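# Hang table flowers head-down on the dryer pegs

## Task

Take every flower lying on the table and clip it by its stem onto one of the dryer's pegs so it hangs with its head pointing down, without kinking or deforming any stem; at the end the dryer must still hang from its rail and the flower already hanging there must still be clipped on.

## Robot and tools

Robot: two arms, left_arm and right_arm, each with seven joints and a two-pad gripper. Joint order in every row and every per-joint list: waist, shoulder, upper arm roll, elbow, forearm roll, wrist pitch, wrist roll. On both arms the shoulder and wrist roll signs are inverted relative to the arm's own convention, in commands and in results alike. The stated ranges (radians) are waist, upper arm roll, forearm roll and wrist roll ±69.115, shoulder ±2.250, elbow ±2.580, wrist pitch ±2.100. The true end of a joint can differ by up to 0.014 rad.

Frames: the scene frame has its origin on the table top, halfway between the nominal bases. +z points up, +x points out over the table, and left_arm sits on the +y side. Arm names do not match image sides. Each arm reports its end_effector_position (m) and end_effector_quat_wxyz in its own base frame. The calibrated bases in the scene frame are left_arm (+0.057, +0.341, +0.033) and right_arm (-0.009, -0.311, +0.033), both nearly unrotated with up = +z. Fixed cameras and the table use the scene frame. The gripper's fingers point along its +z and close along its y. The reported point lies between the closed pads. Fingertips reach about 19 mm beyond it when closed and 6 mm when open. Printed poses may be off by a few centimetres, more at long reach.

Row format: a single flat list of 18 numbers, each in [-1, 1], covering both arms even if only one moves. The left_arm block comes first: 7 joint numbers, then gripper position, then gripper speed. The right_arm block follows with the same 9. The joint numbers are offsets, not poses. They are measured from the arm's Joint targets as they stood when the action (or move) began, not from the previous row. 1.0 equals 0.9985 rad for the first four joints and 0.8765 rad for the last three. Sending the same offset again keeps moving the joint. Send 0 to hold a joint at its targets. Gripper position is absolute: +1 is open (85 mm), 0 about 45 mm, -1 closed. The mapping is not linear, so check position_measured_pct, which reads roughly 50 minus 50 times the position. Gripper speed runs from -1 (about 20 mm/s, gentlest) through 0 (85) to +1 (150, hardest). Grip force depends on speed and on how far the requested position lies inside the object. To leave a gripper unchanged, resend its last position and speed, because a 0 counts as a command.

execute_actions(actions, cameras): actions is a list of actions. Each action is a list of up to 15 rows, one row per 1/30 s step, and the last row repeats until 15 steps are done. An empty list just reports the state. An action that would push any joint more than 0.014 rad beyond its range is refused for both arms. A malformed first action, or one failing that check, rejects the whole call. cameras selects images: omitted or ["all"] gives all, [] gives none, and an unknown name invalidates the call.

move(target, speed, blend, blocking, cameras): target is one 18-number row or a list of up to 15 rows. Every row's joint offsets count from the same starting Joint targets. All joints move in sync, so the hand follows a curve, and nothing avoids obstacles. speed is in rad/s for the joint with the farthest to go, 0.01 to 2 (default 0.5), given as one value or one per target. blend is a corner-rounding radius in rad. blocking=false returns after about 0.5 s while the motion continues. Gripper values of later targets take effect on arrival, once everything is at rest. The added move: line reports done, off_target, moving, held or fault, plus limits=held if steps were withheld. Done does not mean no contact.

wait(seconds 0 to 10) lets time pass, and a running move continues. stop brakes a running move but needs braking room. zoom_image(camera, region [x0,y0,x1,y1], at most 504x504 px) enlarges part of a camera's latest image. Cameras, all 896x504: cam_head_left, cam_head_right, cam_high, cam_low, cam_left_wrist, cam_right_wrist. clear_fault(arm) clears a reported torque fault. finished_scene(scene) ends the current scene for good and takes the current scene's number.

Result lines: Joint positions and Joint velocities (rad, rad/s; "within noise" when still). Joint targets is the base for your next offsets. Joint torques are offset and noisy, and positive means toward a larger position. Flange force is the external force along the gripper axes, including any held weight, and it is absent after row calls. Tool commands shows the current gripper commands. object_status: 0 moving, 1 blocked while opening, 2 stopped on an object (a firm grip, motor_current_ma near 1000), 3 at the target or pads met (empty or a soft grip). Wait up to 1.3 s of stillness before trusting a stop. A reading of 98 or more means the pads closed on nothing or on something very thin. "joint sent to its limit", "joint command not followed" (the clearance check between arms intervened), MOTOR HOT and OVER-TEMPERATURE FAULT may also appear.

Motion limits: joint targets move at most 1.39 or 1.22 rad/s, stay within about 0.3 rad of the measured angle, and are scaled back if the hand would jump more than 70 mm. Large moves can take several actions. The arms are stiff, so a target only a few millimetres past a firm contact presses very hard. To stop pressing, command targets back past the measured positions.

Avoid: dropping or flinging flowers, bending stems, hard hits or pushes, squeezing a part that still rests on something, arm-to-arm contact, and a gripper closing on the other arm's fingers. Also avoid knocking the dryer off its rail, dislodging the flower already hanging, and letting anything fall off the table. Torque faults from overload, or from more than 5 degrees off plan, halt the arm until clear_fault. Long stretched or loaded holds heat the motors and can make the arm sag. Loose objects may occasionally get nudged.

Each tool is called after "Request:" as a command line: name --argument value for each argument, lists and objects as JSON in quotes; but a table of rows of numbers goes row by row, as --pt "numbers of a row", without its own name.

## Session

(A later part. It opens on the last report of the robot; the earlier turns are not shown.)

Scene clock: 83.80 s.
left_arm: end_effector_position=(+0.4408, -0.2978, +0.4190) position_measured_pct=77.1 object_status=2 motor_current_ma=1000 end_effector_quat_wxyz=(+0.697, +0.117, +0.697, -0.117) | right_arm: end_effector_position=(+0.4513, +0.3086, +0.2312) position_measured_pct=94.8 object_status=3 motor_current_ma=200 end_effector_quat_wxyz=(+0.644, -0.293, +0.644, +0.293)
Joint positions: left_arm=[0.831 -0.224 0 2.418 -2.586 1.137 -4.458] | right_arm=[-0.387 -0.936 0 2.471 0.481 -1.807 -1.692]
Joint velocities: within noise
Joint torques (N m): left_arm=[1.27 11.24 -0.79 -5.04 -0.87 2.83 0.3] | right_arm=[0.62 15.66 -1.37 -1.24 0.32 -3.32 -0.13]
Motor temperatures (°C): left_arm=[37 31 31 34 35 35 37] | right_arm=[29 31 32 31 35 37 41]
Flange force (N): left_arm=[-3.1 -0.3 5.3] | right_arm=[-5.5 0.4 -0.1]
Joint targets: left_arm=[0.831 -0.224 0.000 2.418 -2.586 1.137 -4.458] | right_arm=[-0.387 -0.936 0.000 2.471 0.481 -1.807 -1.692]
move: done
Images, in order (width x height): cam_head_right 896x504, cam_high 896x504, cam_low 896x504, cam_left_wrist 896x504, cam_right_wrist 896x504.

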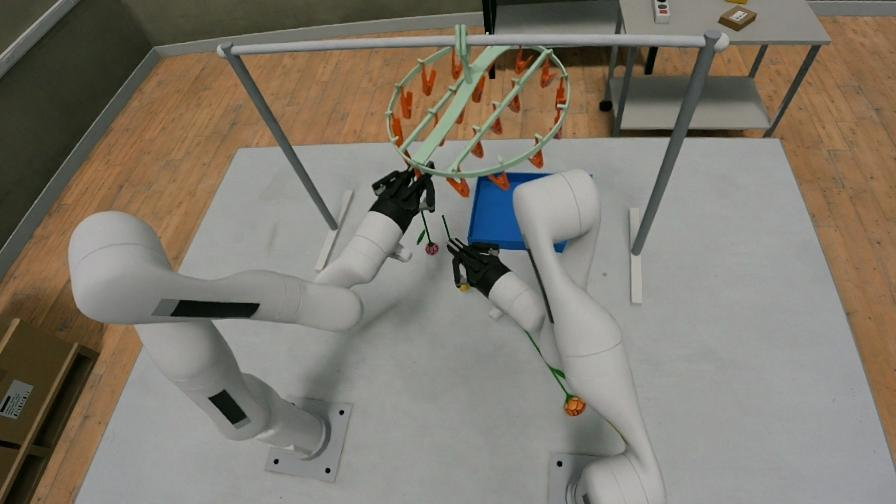

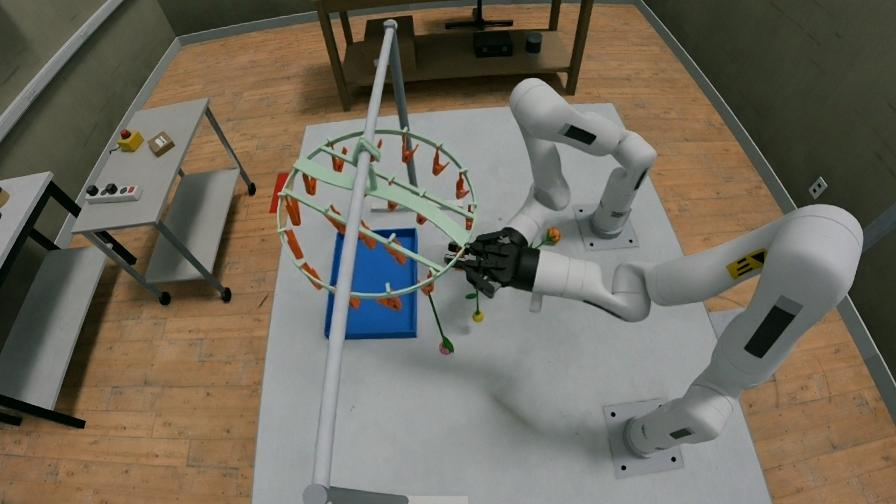

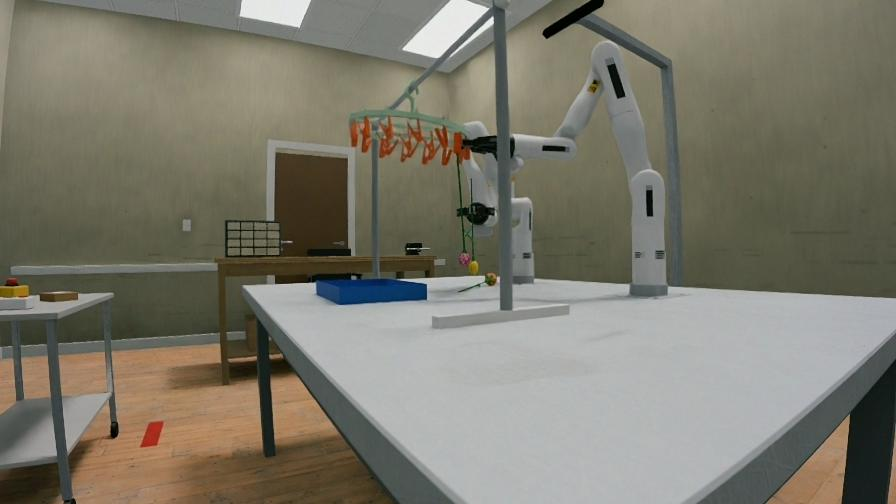

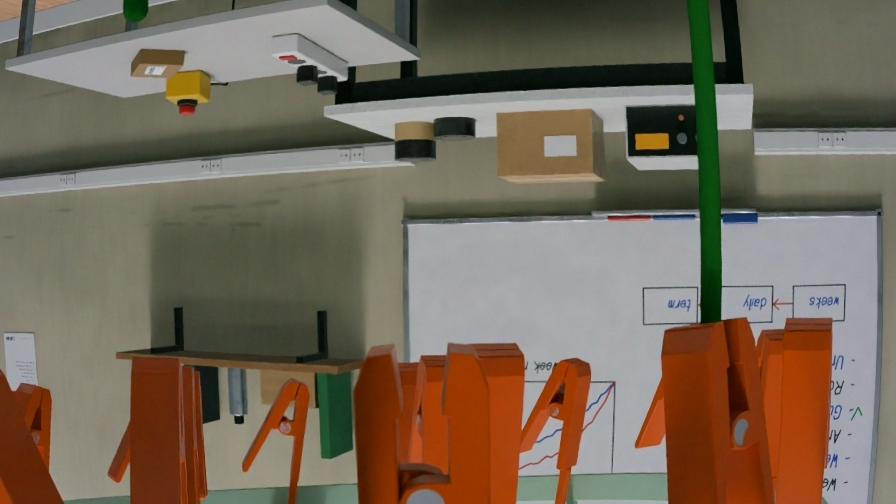

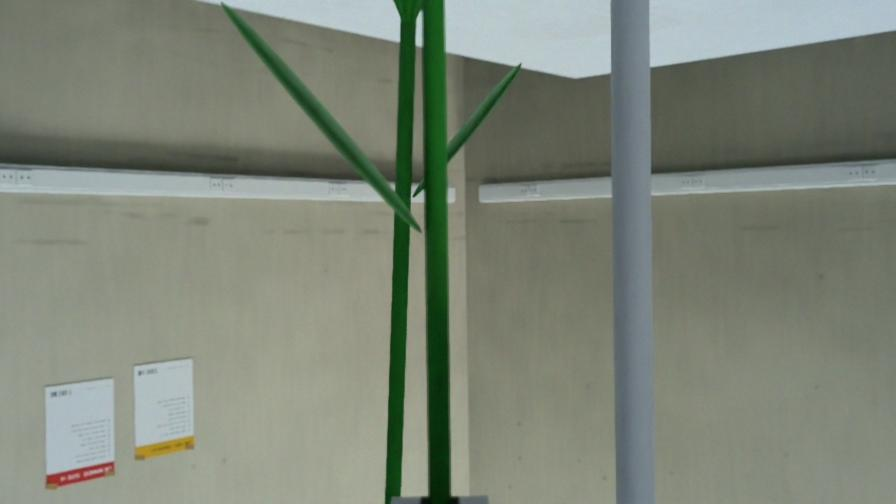

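Request:
move --target '[0,0,0,0,0,0,0,-0.55,-1,0,0.098,0,0.0135,-0.0091,0.0852,0.0446,-0.9,-1]' --speed 0.2 --cameras '["cam_head_left","cam_low","cam_left_wrist"]'

Request:
zoom_image --camera "cam_low" --region '[420, 120, 520, 220]'

Scene clock: 87.17 s.
left_arm: end_effector_position=(+0.4408, -0.2978, +0.4190) position_measured_pct=77.1 object_status=2 motor_current_ma=1000 end_effector_quat_wxyz=(+0.697, +0.117, +0.697, -0.117) | right_arm: end_effector_position=(+0.4512, +0.3086, +0.2573) position_measured_pct=94.8 object_status=3 motor_current_ma=200 end_effector_quat_wxyz=(+0.644, -0.293, +0.643, +0.293)
Joint positions: left_arm=[0.831 -0.224 0 2.418 -2.586 1.137 -4.458] | right_arm=[-0.387 -0.838 0 2.485 0.473 -1.733 -1.653]
Joint velocities: within noise
Joint torques (N m): left_arm=[1.19 11.24 -0.68 -5.04 -0.84 2.89 0.31] | right_arm=[0.04 15.03 -1.35 -2.02 0.1 -3.39 -0.23]
Motor temperatures (°C): left_arm=[37 31 31 34 35 35 37] | right_arm=[29 31 32 31 35 37 41]
Flange force (N): left_arm=[-3.3 -0.2 5.4] | right_arm=[-6.2 -1.2 -1.0]
Joint targets: left_arm=[0.831 -0.224 0.000 2.418 -2.586 1.137 -4.458] | right_arm=[-0.387 -0.838 0.000 2.485 0.473 -1.733 -1.653]
move: done
Images, in order (width x height): cam_head_left 896x504, cam_low 896x504, cam_left_wrist 896x504.

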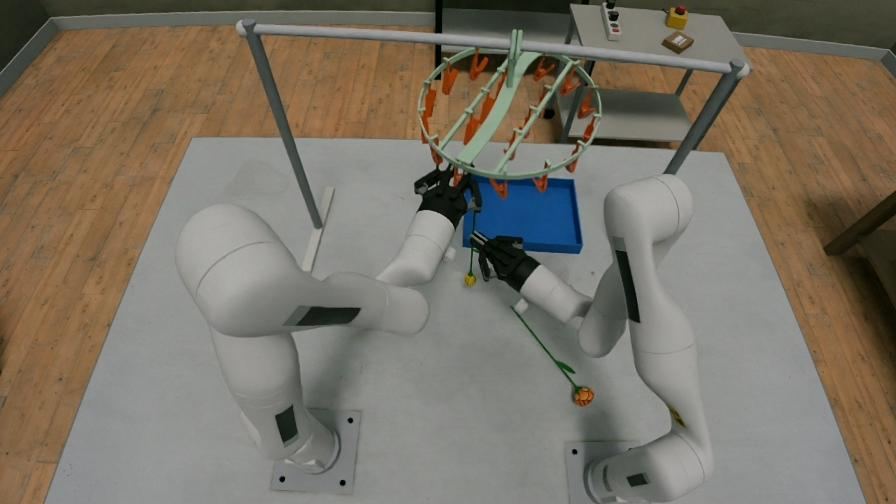

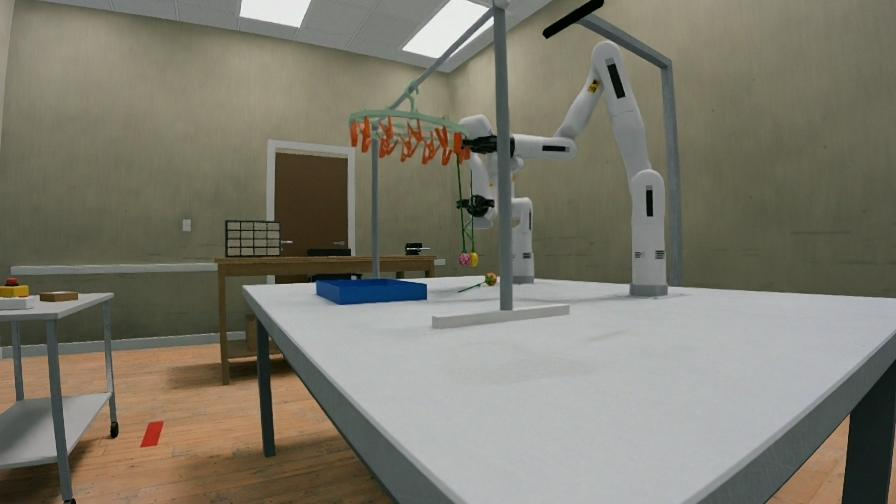

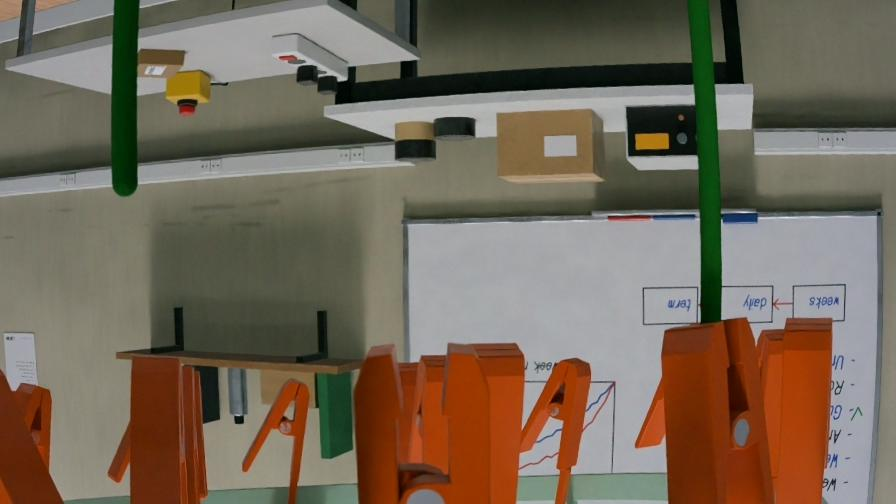

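Scaled by 5.040 from the camera's 896x504 image, which has a finer 1280x720 frame.

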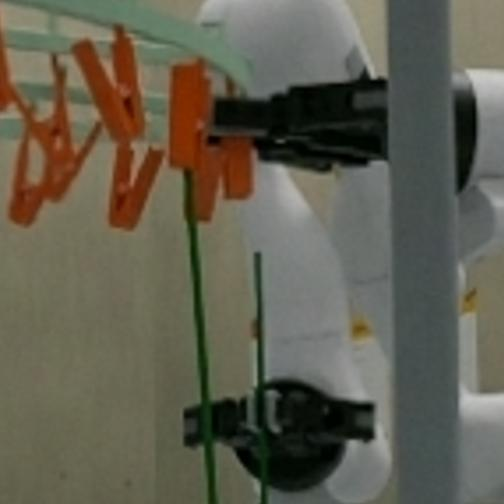

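Request:
move --target '[0,0,0,0,0,0,0,-0.55,-1,-0.1132,0.0293,0,-0.0893,-0.1359,0.1174,0.0689,-0.9,-1]' --speed 0.1 --cameras '["cam_head_left","cam_head_right","cam_low","cam_left_wrist"]'

Request:
zoom_image --camera "cam_low" --region '[430, 120, 500, 190]'

Request:
zoom_image --camera "cam_head_left" --region '[410, 140, 510, 240]'

Request:
zoom_image --camera "cam_head_right" --region '[370, 150, 470, 250]'

Scene clock: 91.23 s.
left_arm: end_effector_position=(+0.4408, -0.2978, +0.4190) position_measured_pct=77.1 object_status=2 motor_current_ma=1000 end_effector_quat_wxyz=(+0.697, +0.117, +0.697, -0.117) | right_arm: end_effector_position=(+0.4663, +0.3496, +0.2618) position_measured_pct=94.8 object_status=3 motor_current_ma=200 end_effector_quat_wxyz=(+0.644, -0.293, +0.643, +0.293)
Joint positions: left_arm=[0.831 -0.224 0 2.418 -2.586 1.137 -4.458] | right_arm=[-0.5 -0.809 0 2.395 0.354 -1.63 -1.592]
Joint velocities: within noise
Joint torques (N m): left_arm=[1.25 11.19 -0.68 -5.02 -0.84 2.91 0.31] | right_arm=[-0.19 15.78 -1.03 -3.02 -0.01 -3.36 -0.21]
Motor temperatures (°C): left_arm=[37 31 31 34 35 35 37] | right_arm=[29 31 32 31 35 37 41]
Flange force (N): left_arm=[-3.6 0.0 5.4] | right_arm=[-5.6 -1.2 -1.2]
Joint targets: left_arm=[0.831 -0.224 0.000 2.418 -2.586 1.137 -4.458] | right_arm=[-0.500 -0.809 0.000 2.395 0.354 -1.630 -1.592]
move: done
Images, in order (width x height): cam_head_left 896x504, cam_head_right 896x504, cam_low 896x504, cam_left_wrist 896x504.

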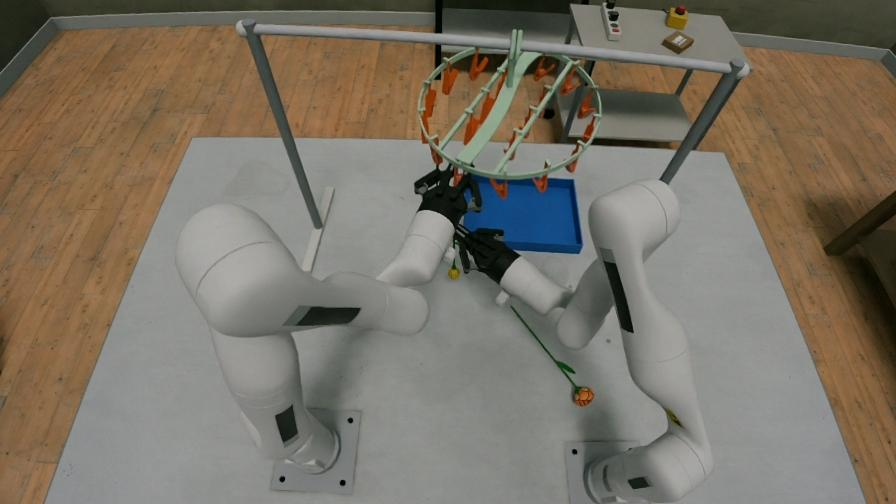

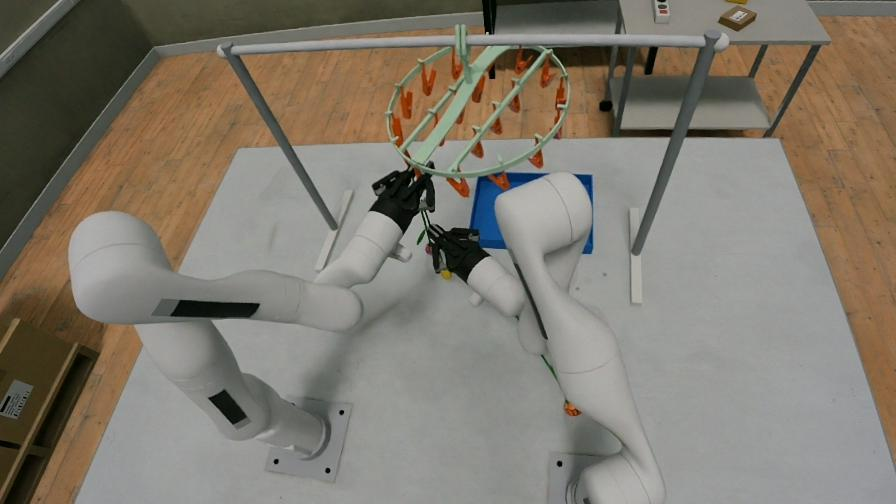

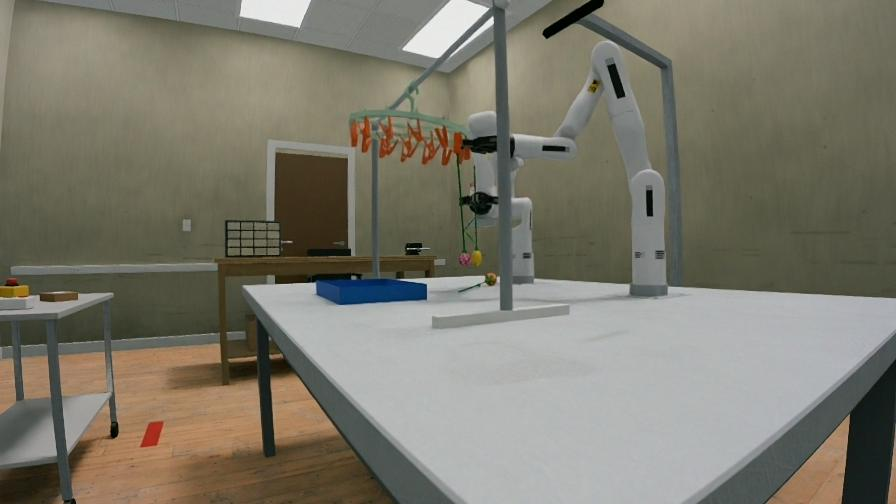

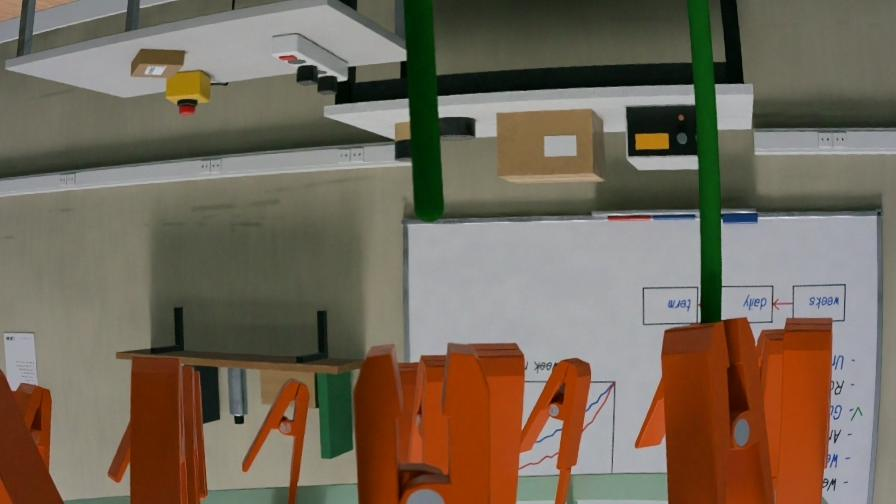

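Scaled by 7.200 from the camera's 896x504 image, which has a finer 1280x720 frame.

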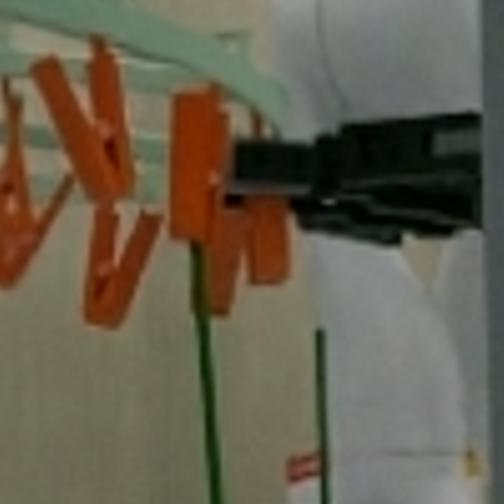

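Scaled by 5.040 from the camera's 896x504 image, which has a finer 1280x720 frame.

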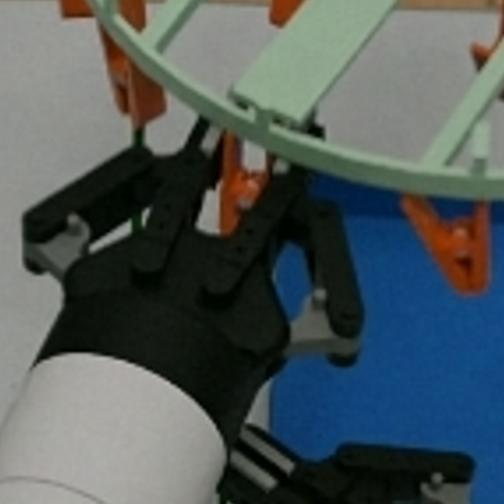

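Scaled by 5.040 from the camera's 896x504 image, which has a finer 1280x720 frame.

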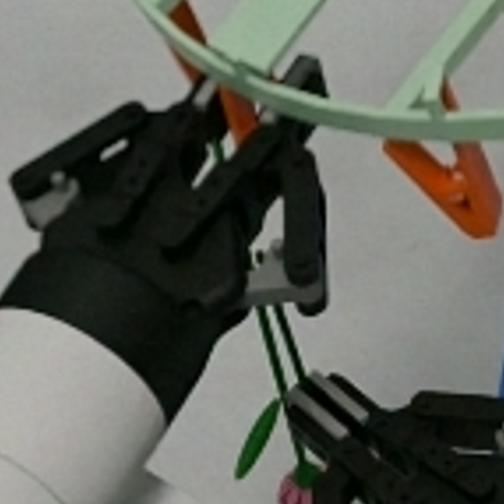

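Request:
move --target '[0,0,0,0,0,0,0,-0.55,-1,0.0505,0.002,0,-0.047,0.0567,0.0526,0.0187,-0.9,-1]' --speed 0.06 --cameras '["cam_low","cam_left_wrist"]'

Request:
zoom_image --camera "cam_low" --region '[430, 120, 500, 190]'

Scene clock: 94.93 s.
left_arm: end_effector_position=(+0.4408, -0.2978, +0.4190) position_measured_pct=77.1 object_status=2 motor_current_ma=1000 end_effector_quat_wxyz=(+0.697, +0.117, +0.697, -0.117) | right_arm: end_effector_position=(+0.4851, +0.3427, +0.2619) position_measured_pct=94.8 object_status=3 motor_current_ma=200 end_effector_quat_wxyz=(+0.644, -0.293, +0.643, +0.293)
Joint positions: left_arm=[0.831 -0.224 0 2.418 -2.586 1.137 -4.458] | right_arm=[-0.45 -0.807 0 2.349 0.404 -1.584 -1.576]
Joint velocities: within noise
Joint torques (N m): left_arm=[1.34 11.13 -0.72 -4.98 -0.88 2.86 0.34] | right_arm=[0.07 16.27 -1.2 -3.43 0.08 -3.15 -0.16]
Motor temperatures (°C): left_arm=[37 32 31 34 35 35 37] | right_arm=[29 31 32 31 35 37 41]
Flange force (N): left_arm=[-3.5 0.1 5.4] | right_arm=[-4.3 0.3 -1.8]
Joint targets: left_arm=[0.831 -0.224 0.000 2.418 -2.586 1.137 -4.458] | right_arm=[-0.450 -0.807 0.000 2.348 0.404 -1.584 -1.576]
move: done
Images, in order (width x height): cam_low 896x504, cam_left_wrist 896x504.

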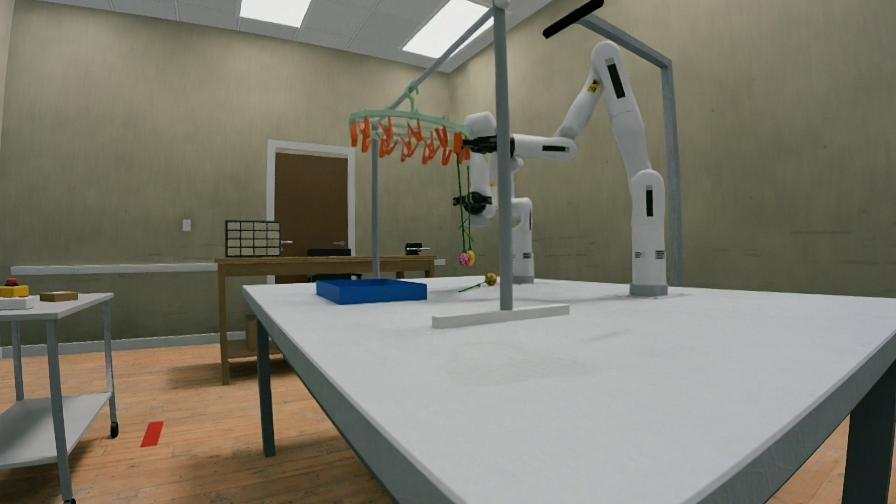

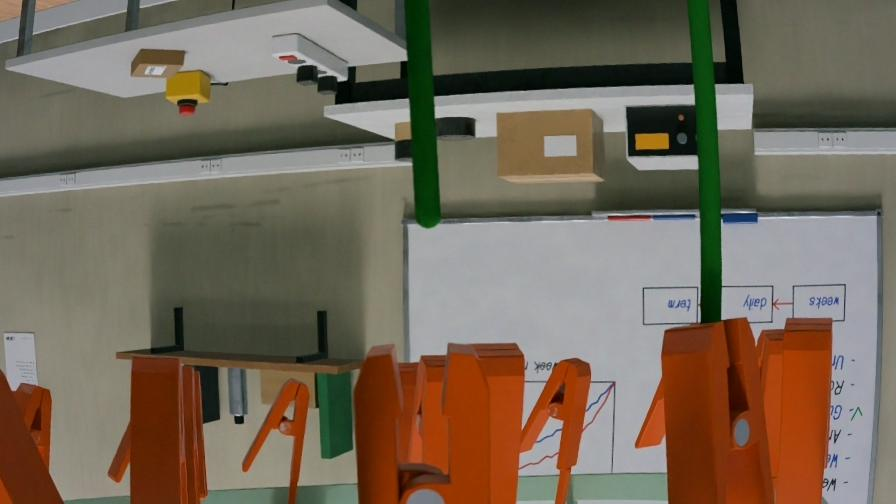

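Scaled by 7.200 from the camera's 896x504 image, which has a finer 1280x720 frame.

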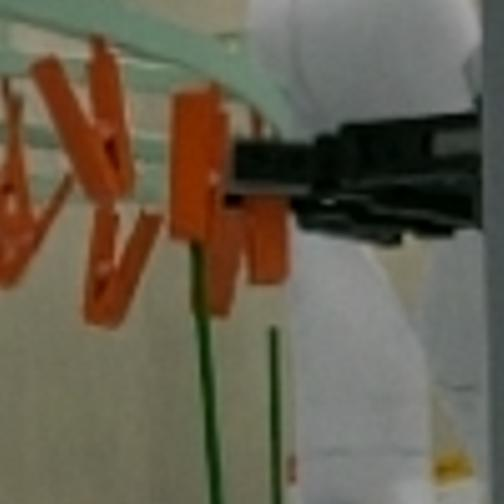

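Request:
move --target '[0,0,0,0,0,0,0,-0.55,-1,0.0081,0.0514,0,0,0.0097,0.0536,0.0233,-0.9,-1]' --speed 0.05 --cameras '["cam_low","cam_left_wrist","cam_right_wrist"]'

Request:
zoom_image --camera "cam_low" --region '[430, 120, 500, 190]'

Scene clock: 97.70 s.
left_arm: end_effector_position=(+0.4408, -0.2978, +0.4190) position_measured_pct=77.1 object_status=2 motor_current_ma=1000 end_effector_quat_wxyz=(+0.697, +0.117, +0.697, -0.117) | right_arm: end_effector_position=(+0.4867, +0.3408, +0.2773) position_measured_pct=94.8 object_status=3 motor_current_ma=200 end_effector_quat_wxyz=(+0.644, -0.293, +0.643, +0.293)
Joint positions: left_arm=[0.831 -0.224 0 2.418 -2.586 1.137 -4.458] | right_arm=[-0.442 -0.755 0 2.348 0.412 -1.537 -1.556]
Joint velocities: within noise
Joint torques (N m): left_arm=[1.34 11.14 -0.71 -5.05 -0.87 2.88 0.32] | right_arm=[-0.08 15.65 -1.16 -3.98 -0.1 -3.28 -0.26]
Motor temperatures (°C): left_arm=[37 32 31 34 35 35 37] | right_arm=[29 31 32 31 35 37 41]
Flange force (N): left_arm=[-3.6 0.1 5.3] | right_arm=[-5.8 -0.3 -2.1]
Joint targets: left_arm=[0.831 -0.224 0.000 2.418 -2.586 1.137 -4.458] | right_arm=[-0.442 -0.755 0.000 2.349 0.412 -1.537 -1.556]
move: done
Images, in order (width x height): cam_low 896x504, cam_left_wrist 896x504, cam_right_wrist 896x504.

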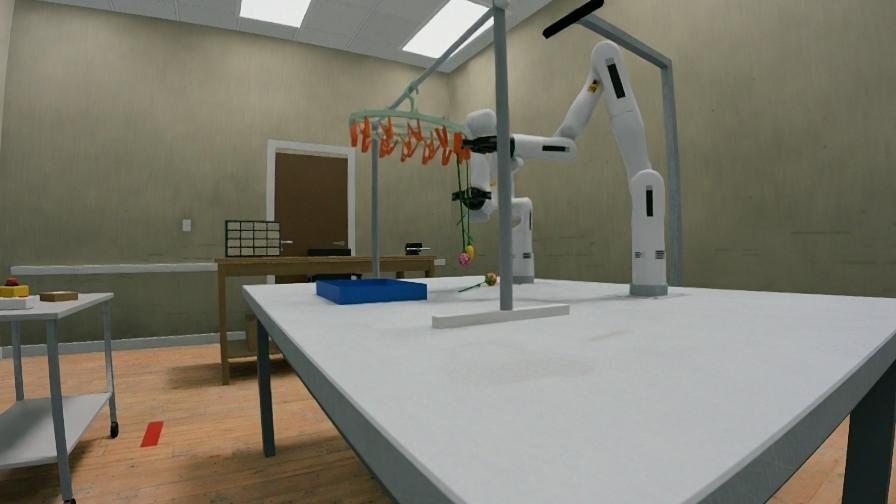

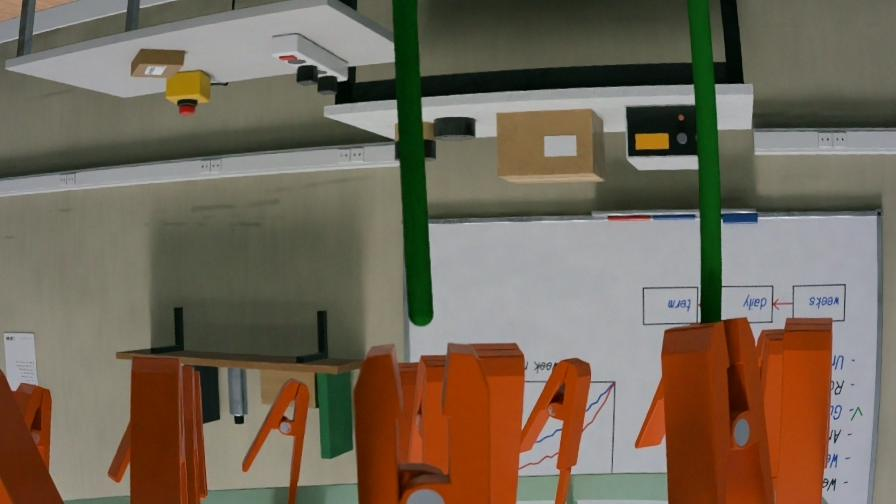

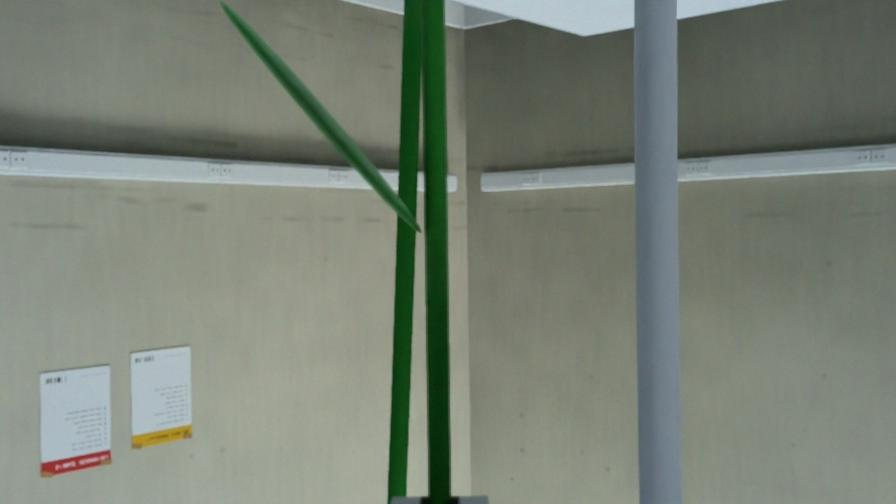

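Scaled by 7.200 from the camera's 896x504 image, which has a finer 1280x720 frame.

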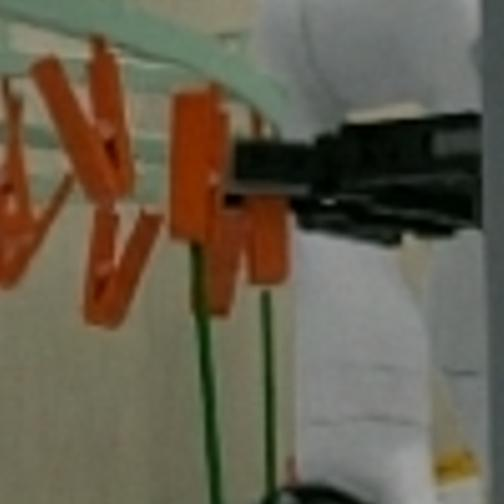

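Request:
move --target '[0,0,0,0,0,0,0,-0.55,-1,0,0.0467,0,0,0.0013,0.0488,0.0213,-0.9,-1]' --speed 0.04 --cameras '["cam_low","cam_left_wrist","cam_right_wrist"]'

Request:
zoom_image --camera "cam_low" --region '[430, 120, 500, 190]'

Request:
zoom_image --camera "cam_left_wrist" --region '[320, 300, 520, 500]'

Scene clock: 100.07 s.
left_arm: end_effector_position=(+0.4408, -0.2978, +0.4190) position_measured_pct=77.1 object_status=2 motor_current_ma=1000 end_effector_quat_wxyz=(+0.697, +0.117, +0.697, -0.117) | right_arm: end_effector_position=(+0.4867, +0.3408, +0.2912) position_measured_pct=94.8 object_status=3 motor_current_ma=200 end_effector_quat_wxyz=(+0.644, -0.293, +0.643, +0.293)
Joint positions: left_arm=[0.831 -0.224 0 2.418 -2.586 1.137 -4.458] | right_arm=[-0.442 -0.709 0 2.348 0.413 -1.494 -1.537]
Joint velocities: within noise
Joint torques (N m): left_arm=[1.3 11.24 -0.71 -5 -0.88 2.85 0.31] | right_arm=[0 15.66 -1.2 -4.41 -0.28 -3.39 -0.2]
Motor temperatures (°C): left_arm=[37 32 31 34 35 35 37] | right_arm=[29 31 32 31 35 37 41]
Flange force (N): left_arm=[-3.2 -0.2 5.4] | right_arm=[-5.0 -0.5 -2.2]
Joint targets: left_arm=[0.831 -0.224 0.000 2.418 -2.586 1.137 -4.458] | right_arm=[-0.442 -0.709 0.000 2.349 0.413 -1.494 -1.537]
move: done
Images, in order (width x height): cam_low 896x504, cam_left_wrist 896x504, cam_right_wrist 896x504.

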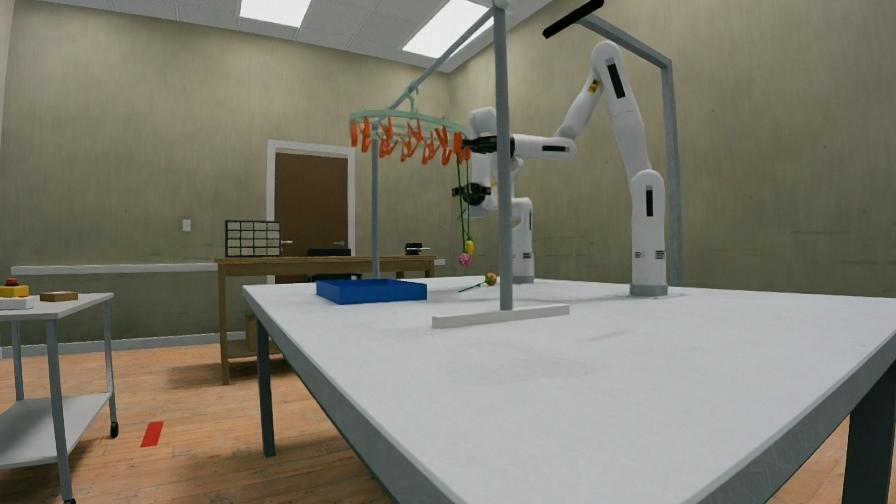

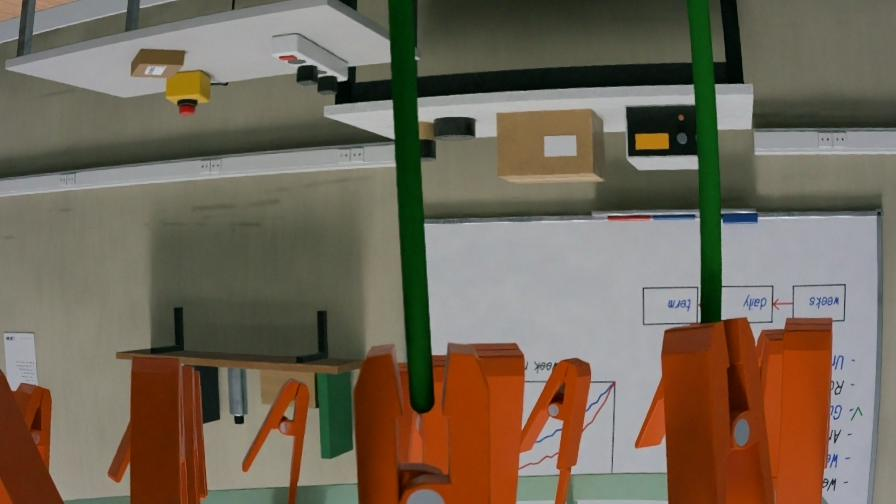

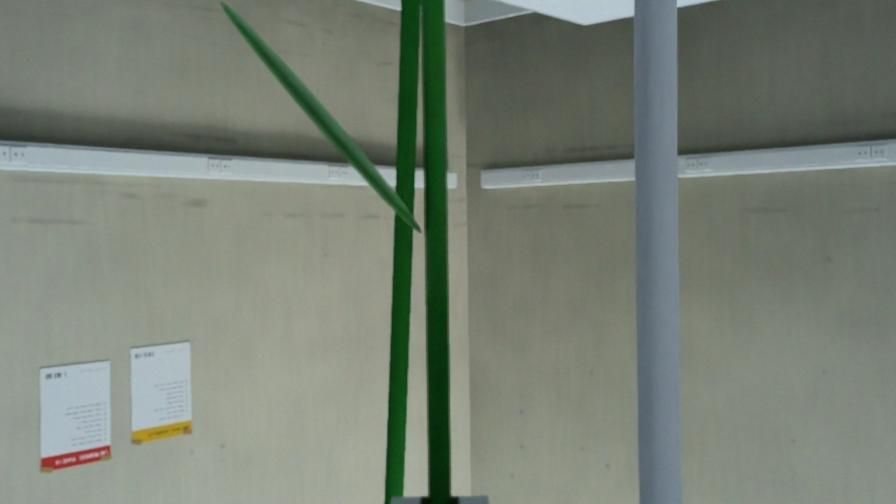

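Scaled by 7.200 from the camera's 896x504 image, which has a finer 1280x720 frame.

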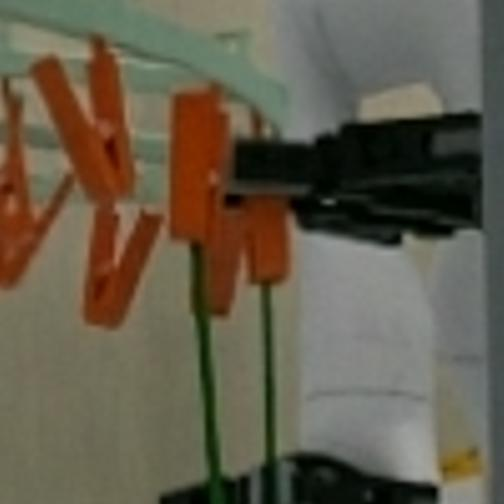

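Scaled by 2.520 from the camera's 896x504 image, which has a finer 1280x720 frame.

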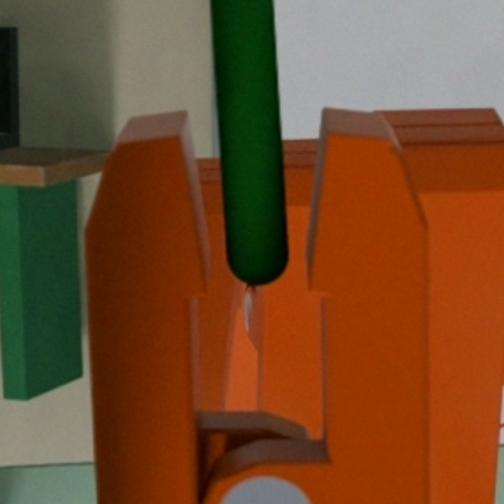

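Request:
execute_actions --actions '[[[0,0,0,0,0,0,0,-0.45,-1,0,0,0,0,0,0,0,-0.9,-1]],[[0,0,0,0,0,0,0,-0.38,-1,0,0,0,0,0,0,0,-0.9,-1]],[[0,0,0,0,0,0,0,-0.32,-1,0,0,0,0,0,0,0,-0.9,-1]]]' --cameras '["cam_low","cam_left_wrist"]'

Request:
execute_actions --actions '[[[0,0,0,0,0,0,0,-0.22,-1,0,0,0,0,0,0,0,-0.9,-1]],[[0,0,0,0,0,0,0,-0.12,-1,0,0,0,0,0,0,0,-0.9,-1]]]' --cameras '["cam_low","cam_left_wrist"]'

Request:
zoom_image --camera "cam_low" --region '[430, 120, 500, 190]'

Scene clock: 102.70 s.
left_arm: end_effector_position=(+0.4408, -0.2978, +0.4190) position_measured_pct=65.8 object_status=3 motor_current_ma=0 end_effector_quat_wxyz=(+0.697, +0.117, +0.697, -0.117) | right_arm: end_effector_position=(+0.4867, +0.3408, +0.2913) position_measured_pct=94.8 object_status=3 motor_current_ma=200 end_effector_quat_wxyz=(+0.644, -0.293, +0.643, +0.293)
Joint positions: left_arm=[0.831 -0.224 0 2.418 -2.586 1.137 -4.458] | right_arm=[-0.442 -0.709 0 2.348 0.413 -1.494 -1.537]
Joint velocities: within noise
Joint torques (N m): left_arm=[1.3 11.24 -0.72 -5.03 -0.84 2.84 0.29] | right_arm=[-0.04 15.62 -1.21 -4.4 -0.28 -3.38 -0.14]
Motor temperatures (°C): left_arm=[37 32 31 34 35 35 37] | right_arm=[29 31 32 31 35 37 41]
Joint targets: left_arm=[0.831 -0.224 0.000 2.418 -2.586 1.137 -4.458] | right_arm=[-0.442 -0.709 0.000 2.348 0.413 -1.494 -1.537]
Images, in order (width x height): cam_low 896x504, cam_left_wrist 896x504.

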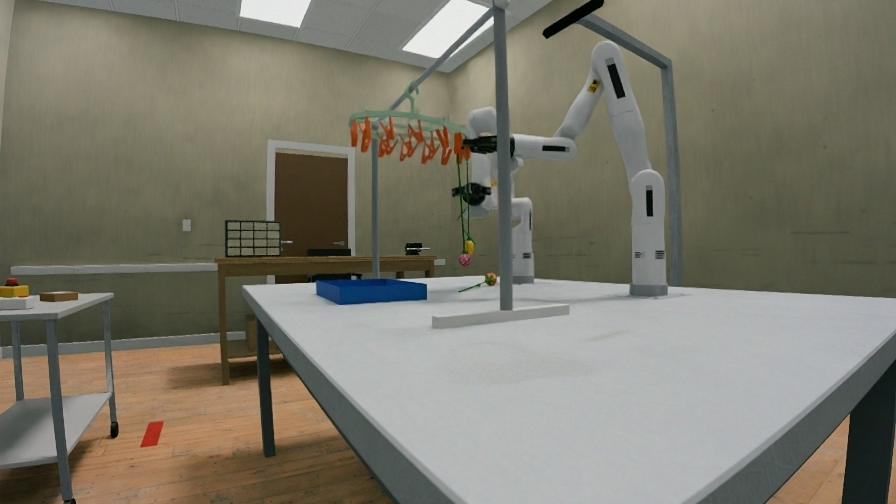

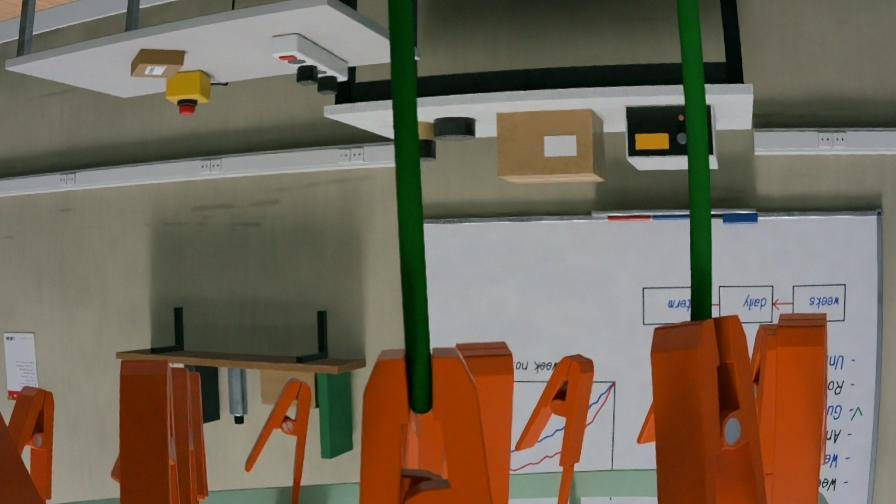

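Scene clock: 103.90 s.
left_arm: end_effector_position=(+0.4408, -0.2978, +0.4190) position_measured_pct=56.3 object_status=3 motor_current_ma=0 end_effector_quat_wxyz=(+0.697, +0.117, +0.697, -0.117) | right_arm: end_effector_position=(+0.4867, +0.3408, +0.2913) position_measured_pct=94.8 object_status=3 motor_current_ma=200 end_effector_quat_wxyz=(+0.644, -0.293, +0.643, +0.293)
Joint positions: left_arm=[0.831 -0.224 0 2.418 -2.586 1.137 -4.458] | right_arm=[-0.442 -0.709 0 2.348 0.413 -1.494 -1.537]
Joint velocities: within noise
Joint torques (N m): left_arm=[1.3 11.17 -0.69 -4.97 -0.84 2.85 0.32] | right_arm=[-0.05 15.62 -1.11 -4.45 -0.23 -3.36 -0.2]
Motor temperatures (°C): left_arm=[37 32 31 34 35 35 37] | right_arm=[29 31 32 31 35 37 41]
Joint targets: left_arm=[0.831 -0.224 0.000 2.418 -2.586 1.137 -4.458] | right_arm=[-0.442 -0.709 0.000 2.348 0.413 -1.494 -1.537]
Images, in order (width x height): cam_low 896x504, cam_left_wrist 896x504.

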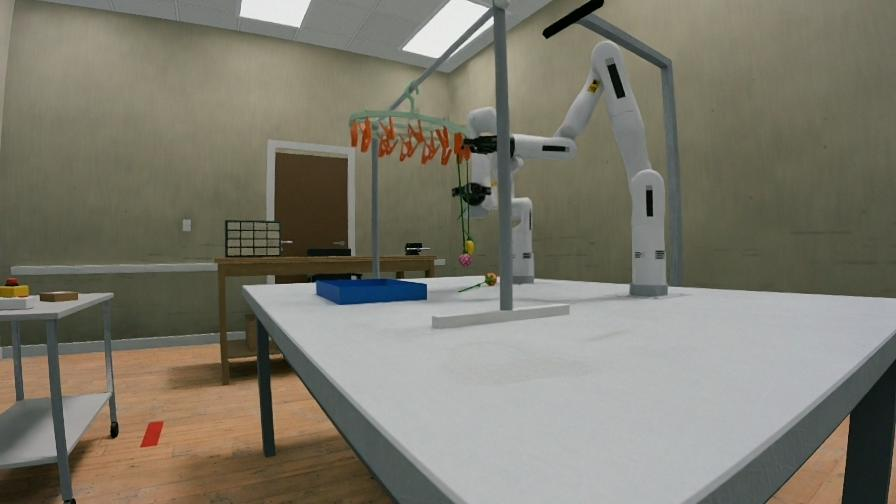

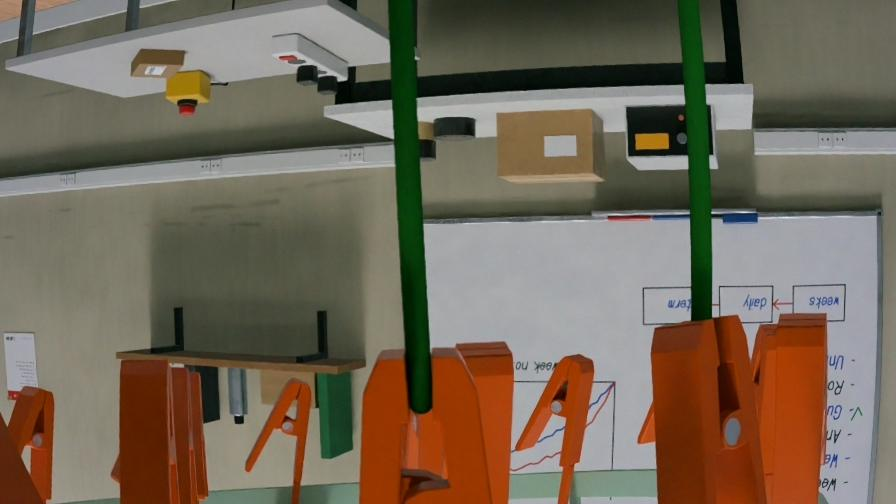

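Scaled by 7.200 from the camera's 896x504 image, which has a finer 1280x720 frame.

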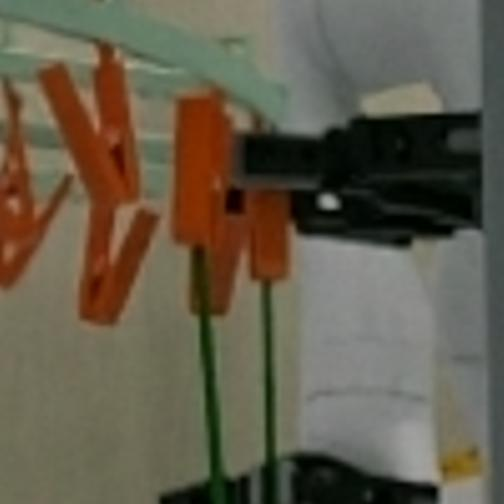

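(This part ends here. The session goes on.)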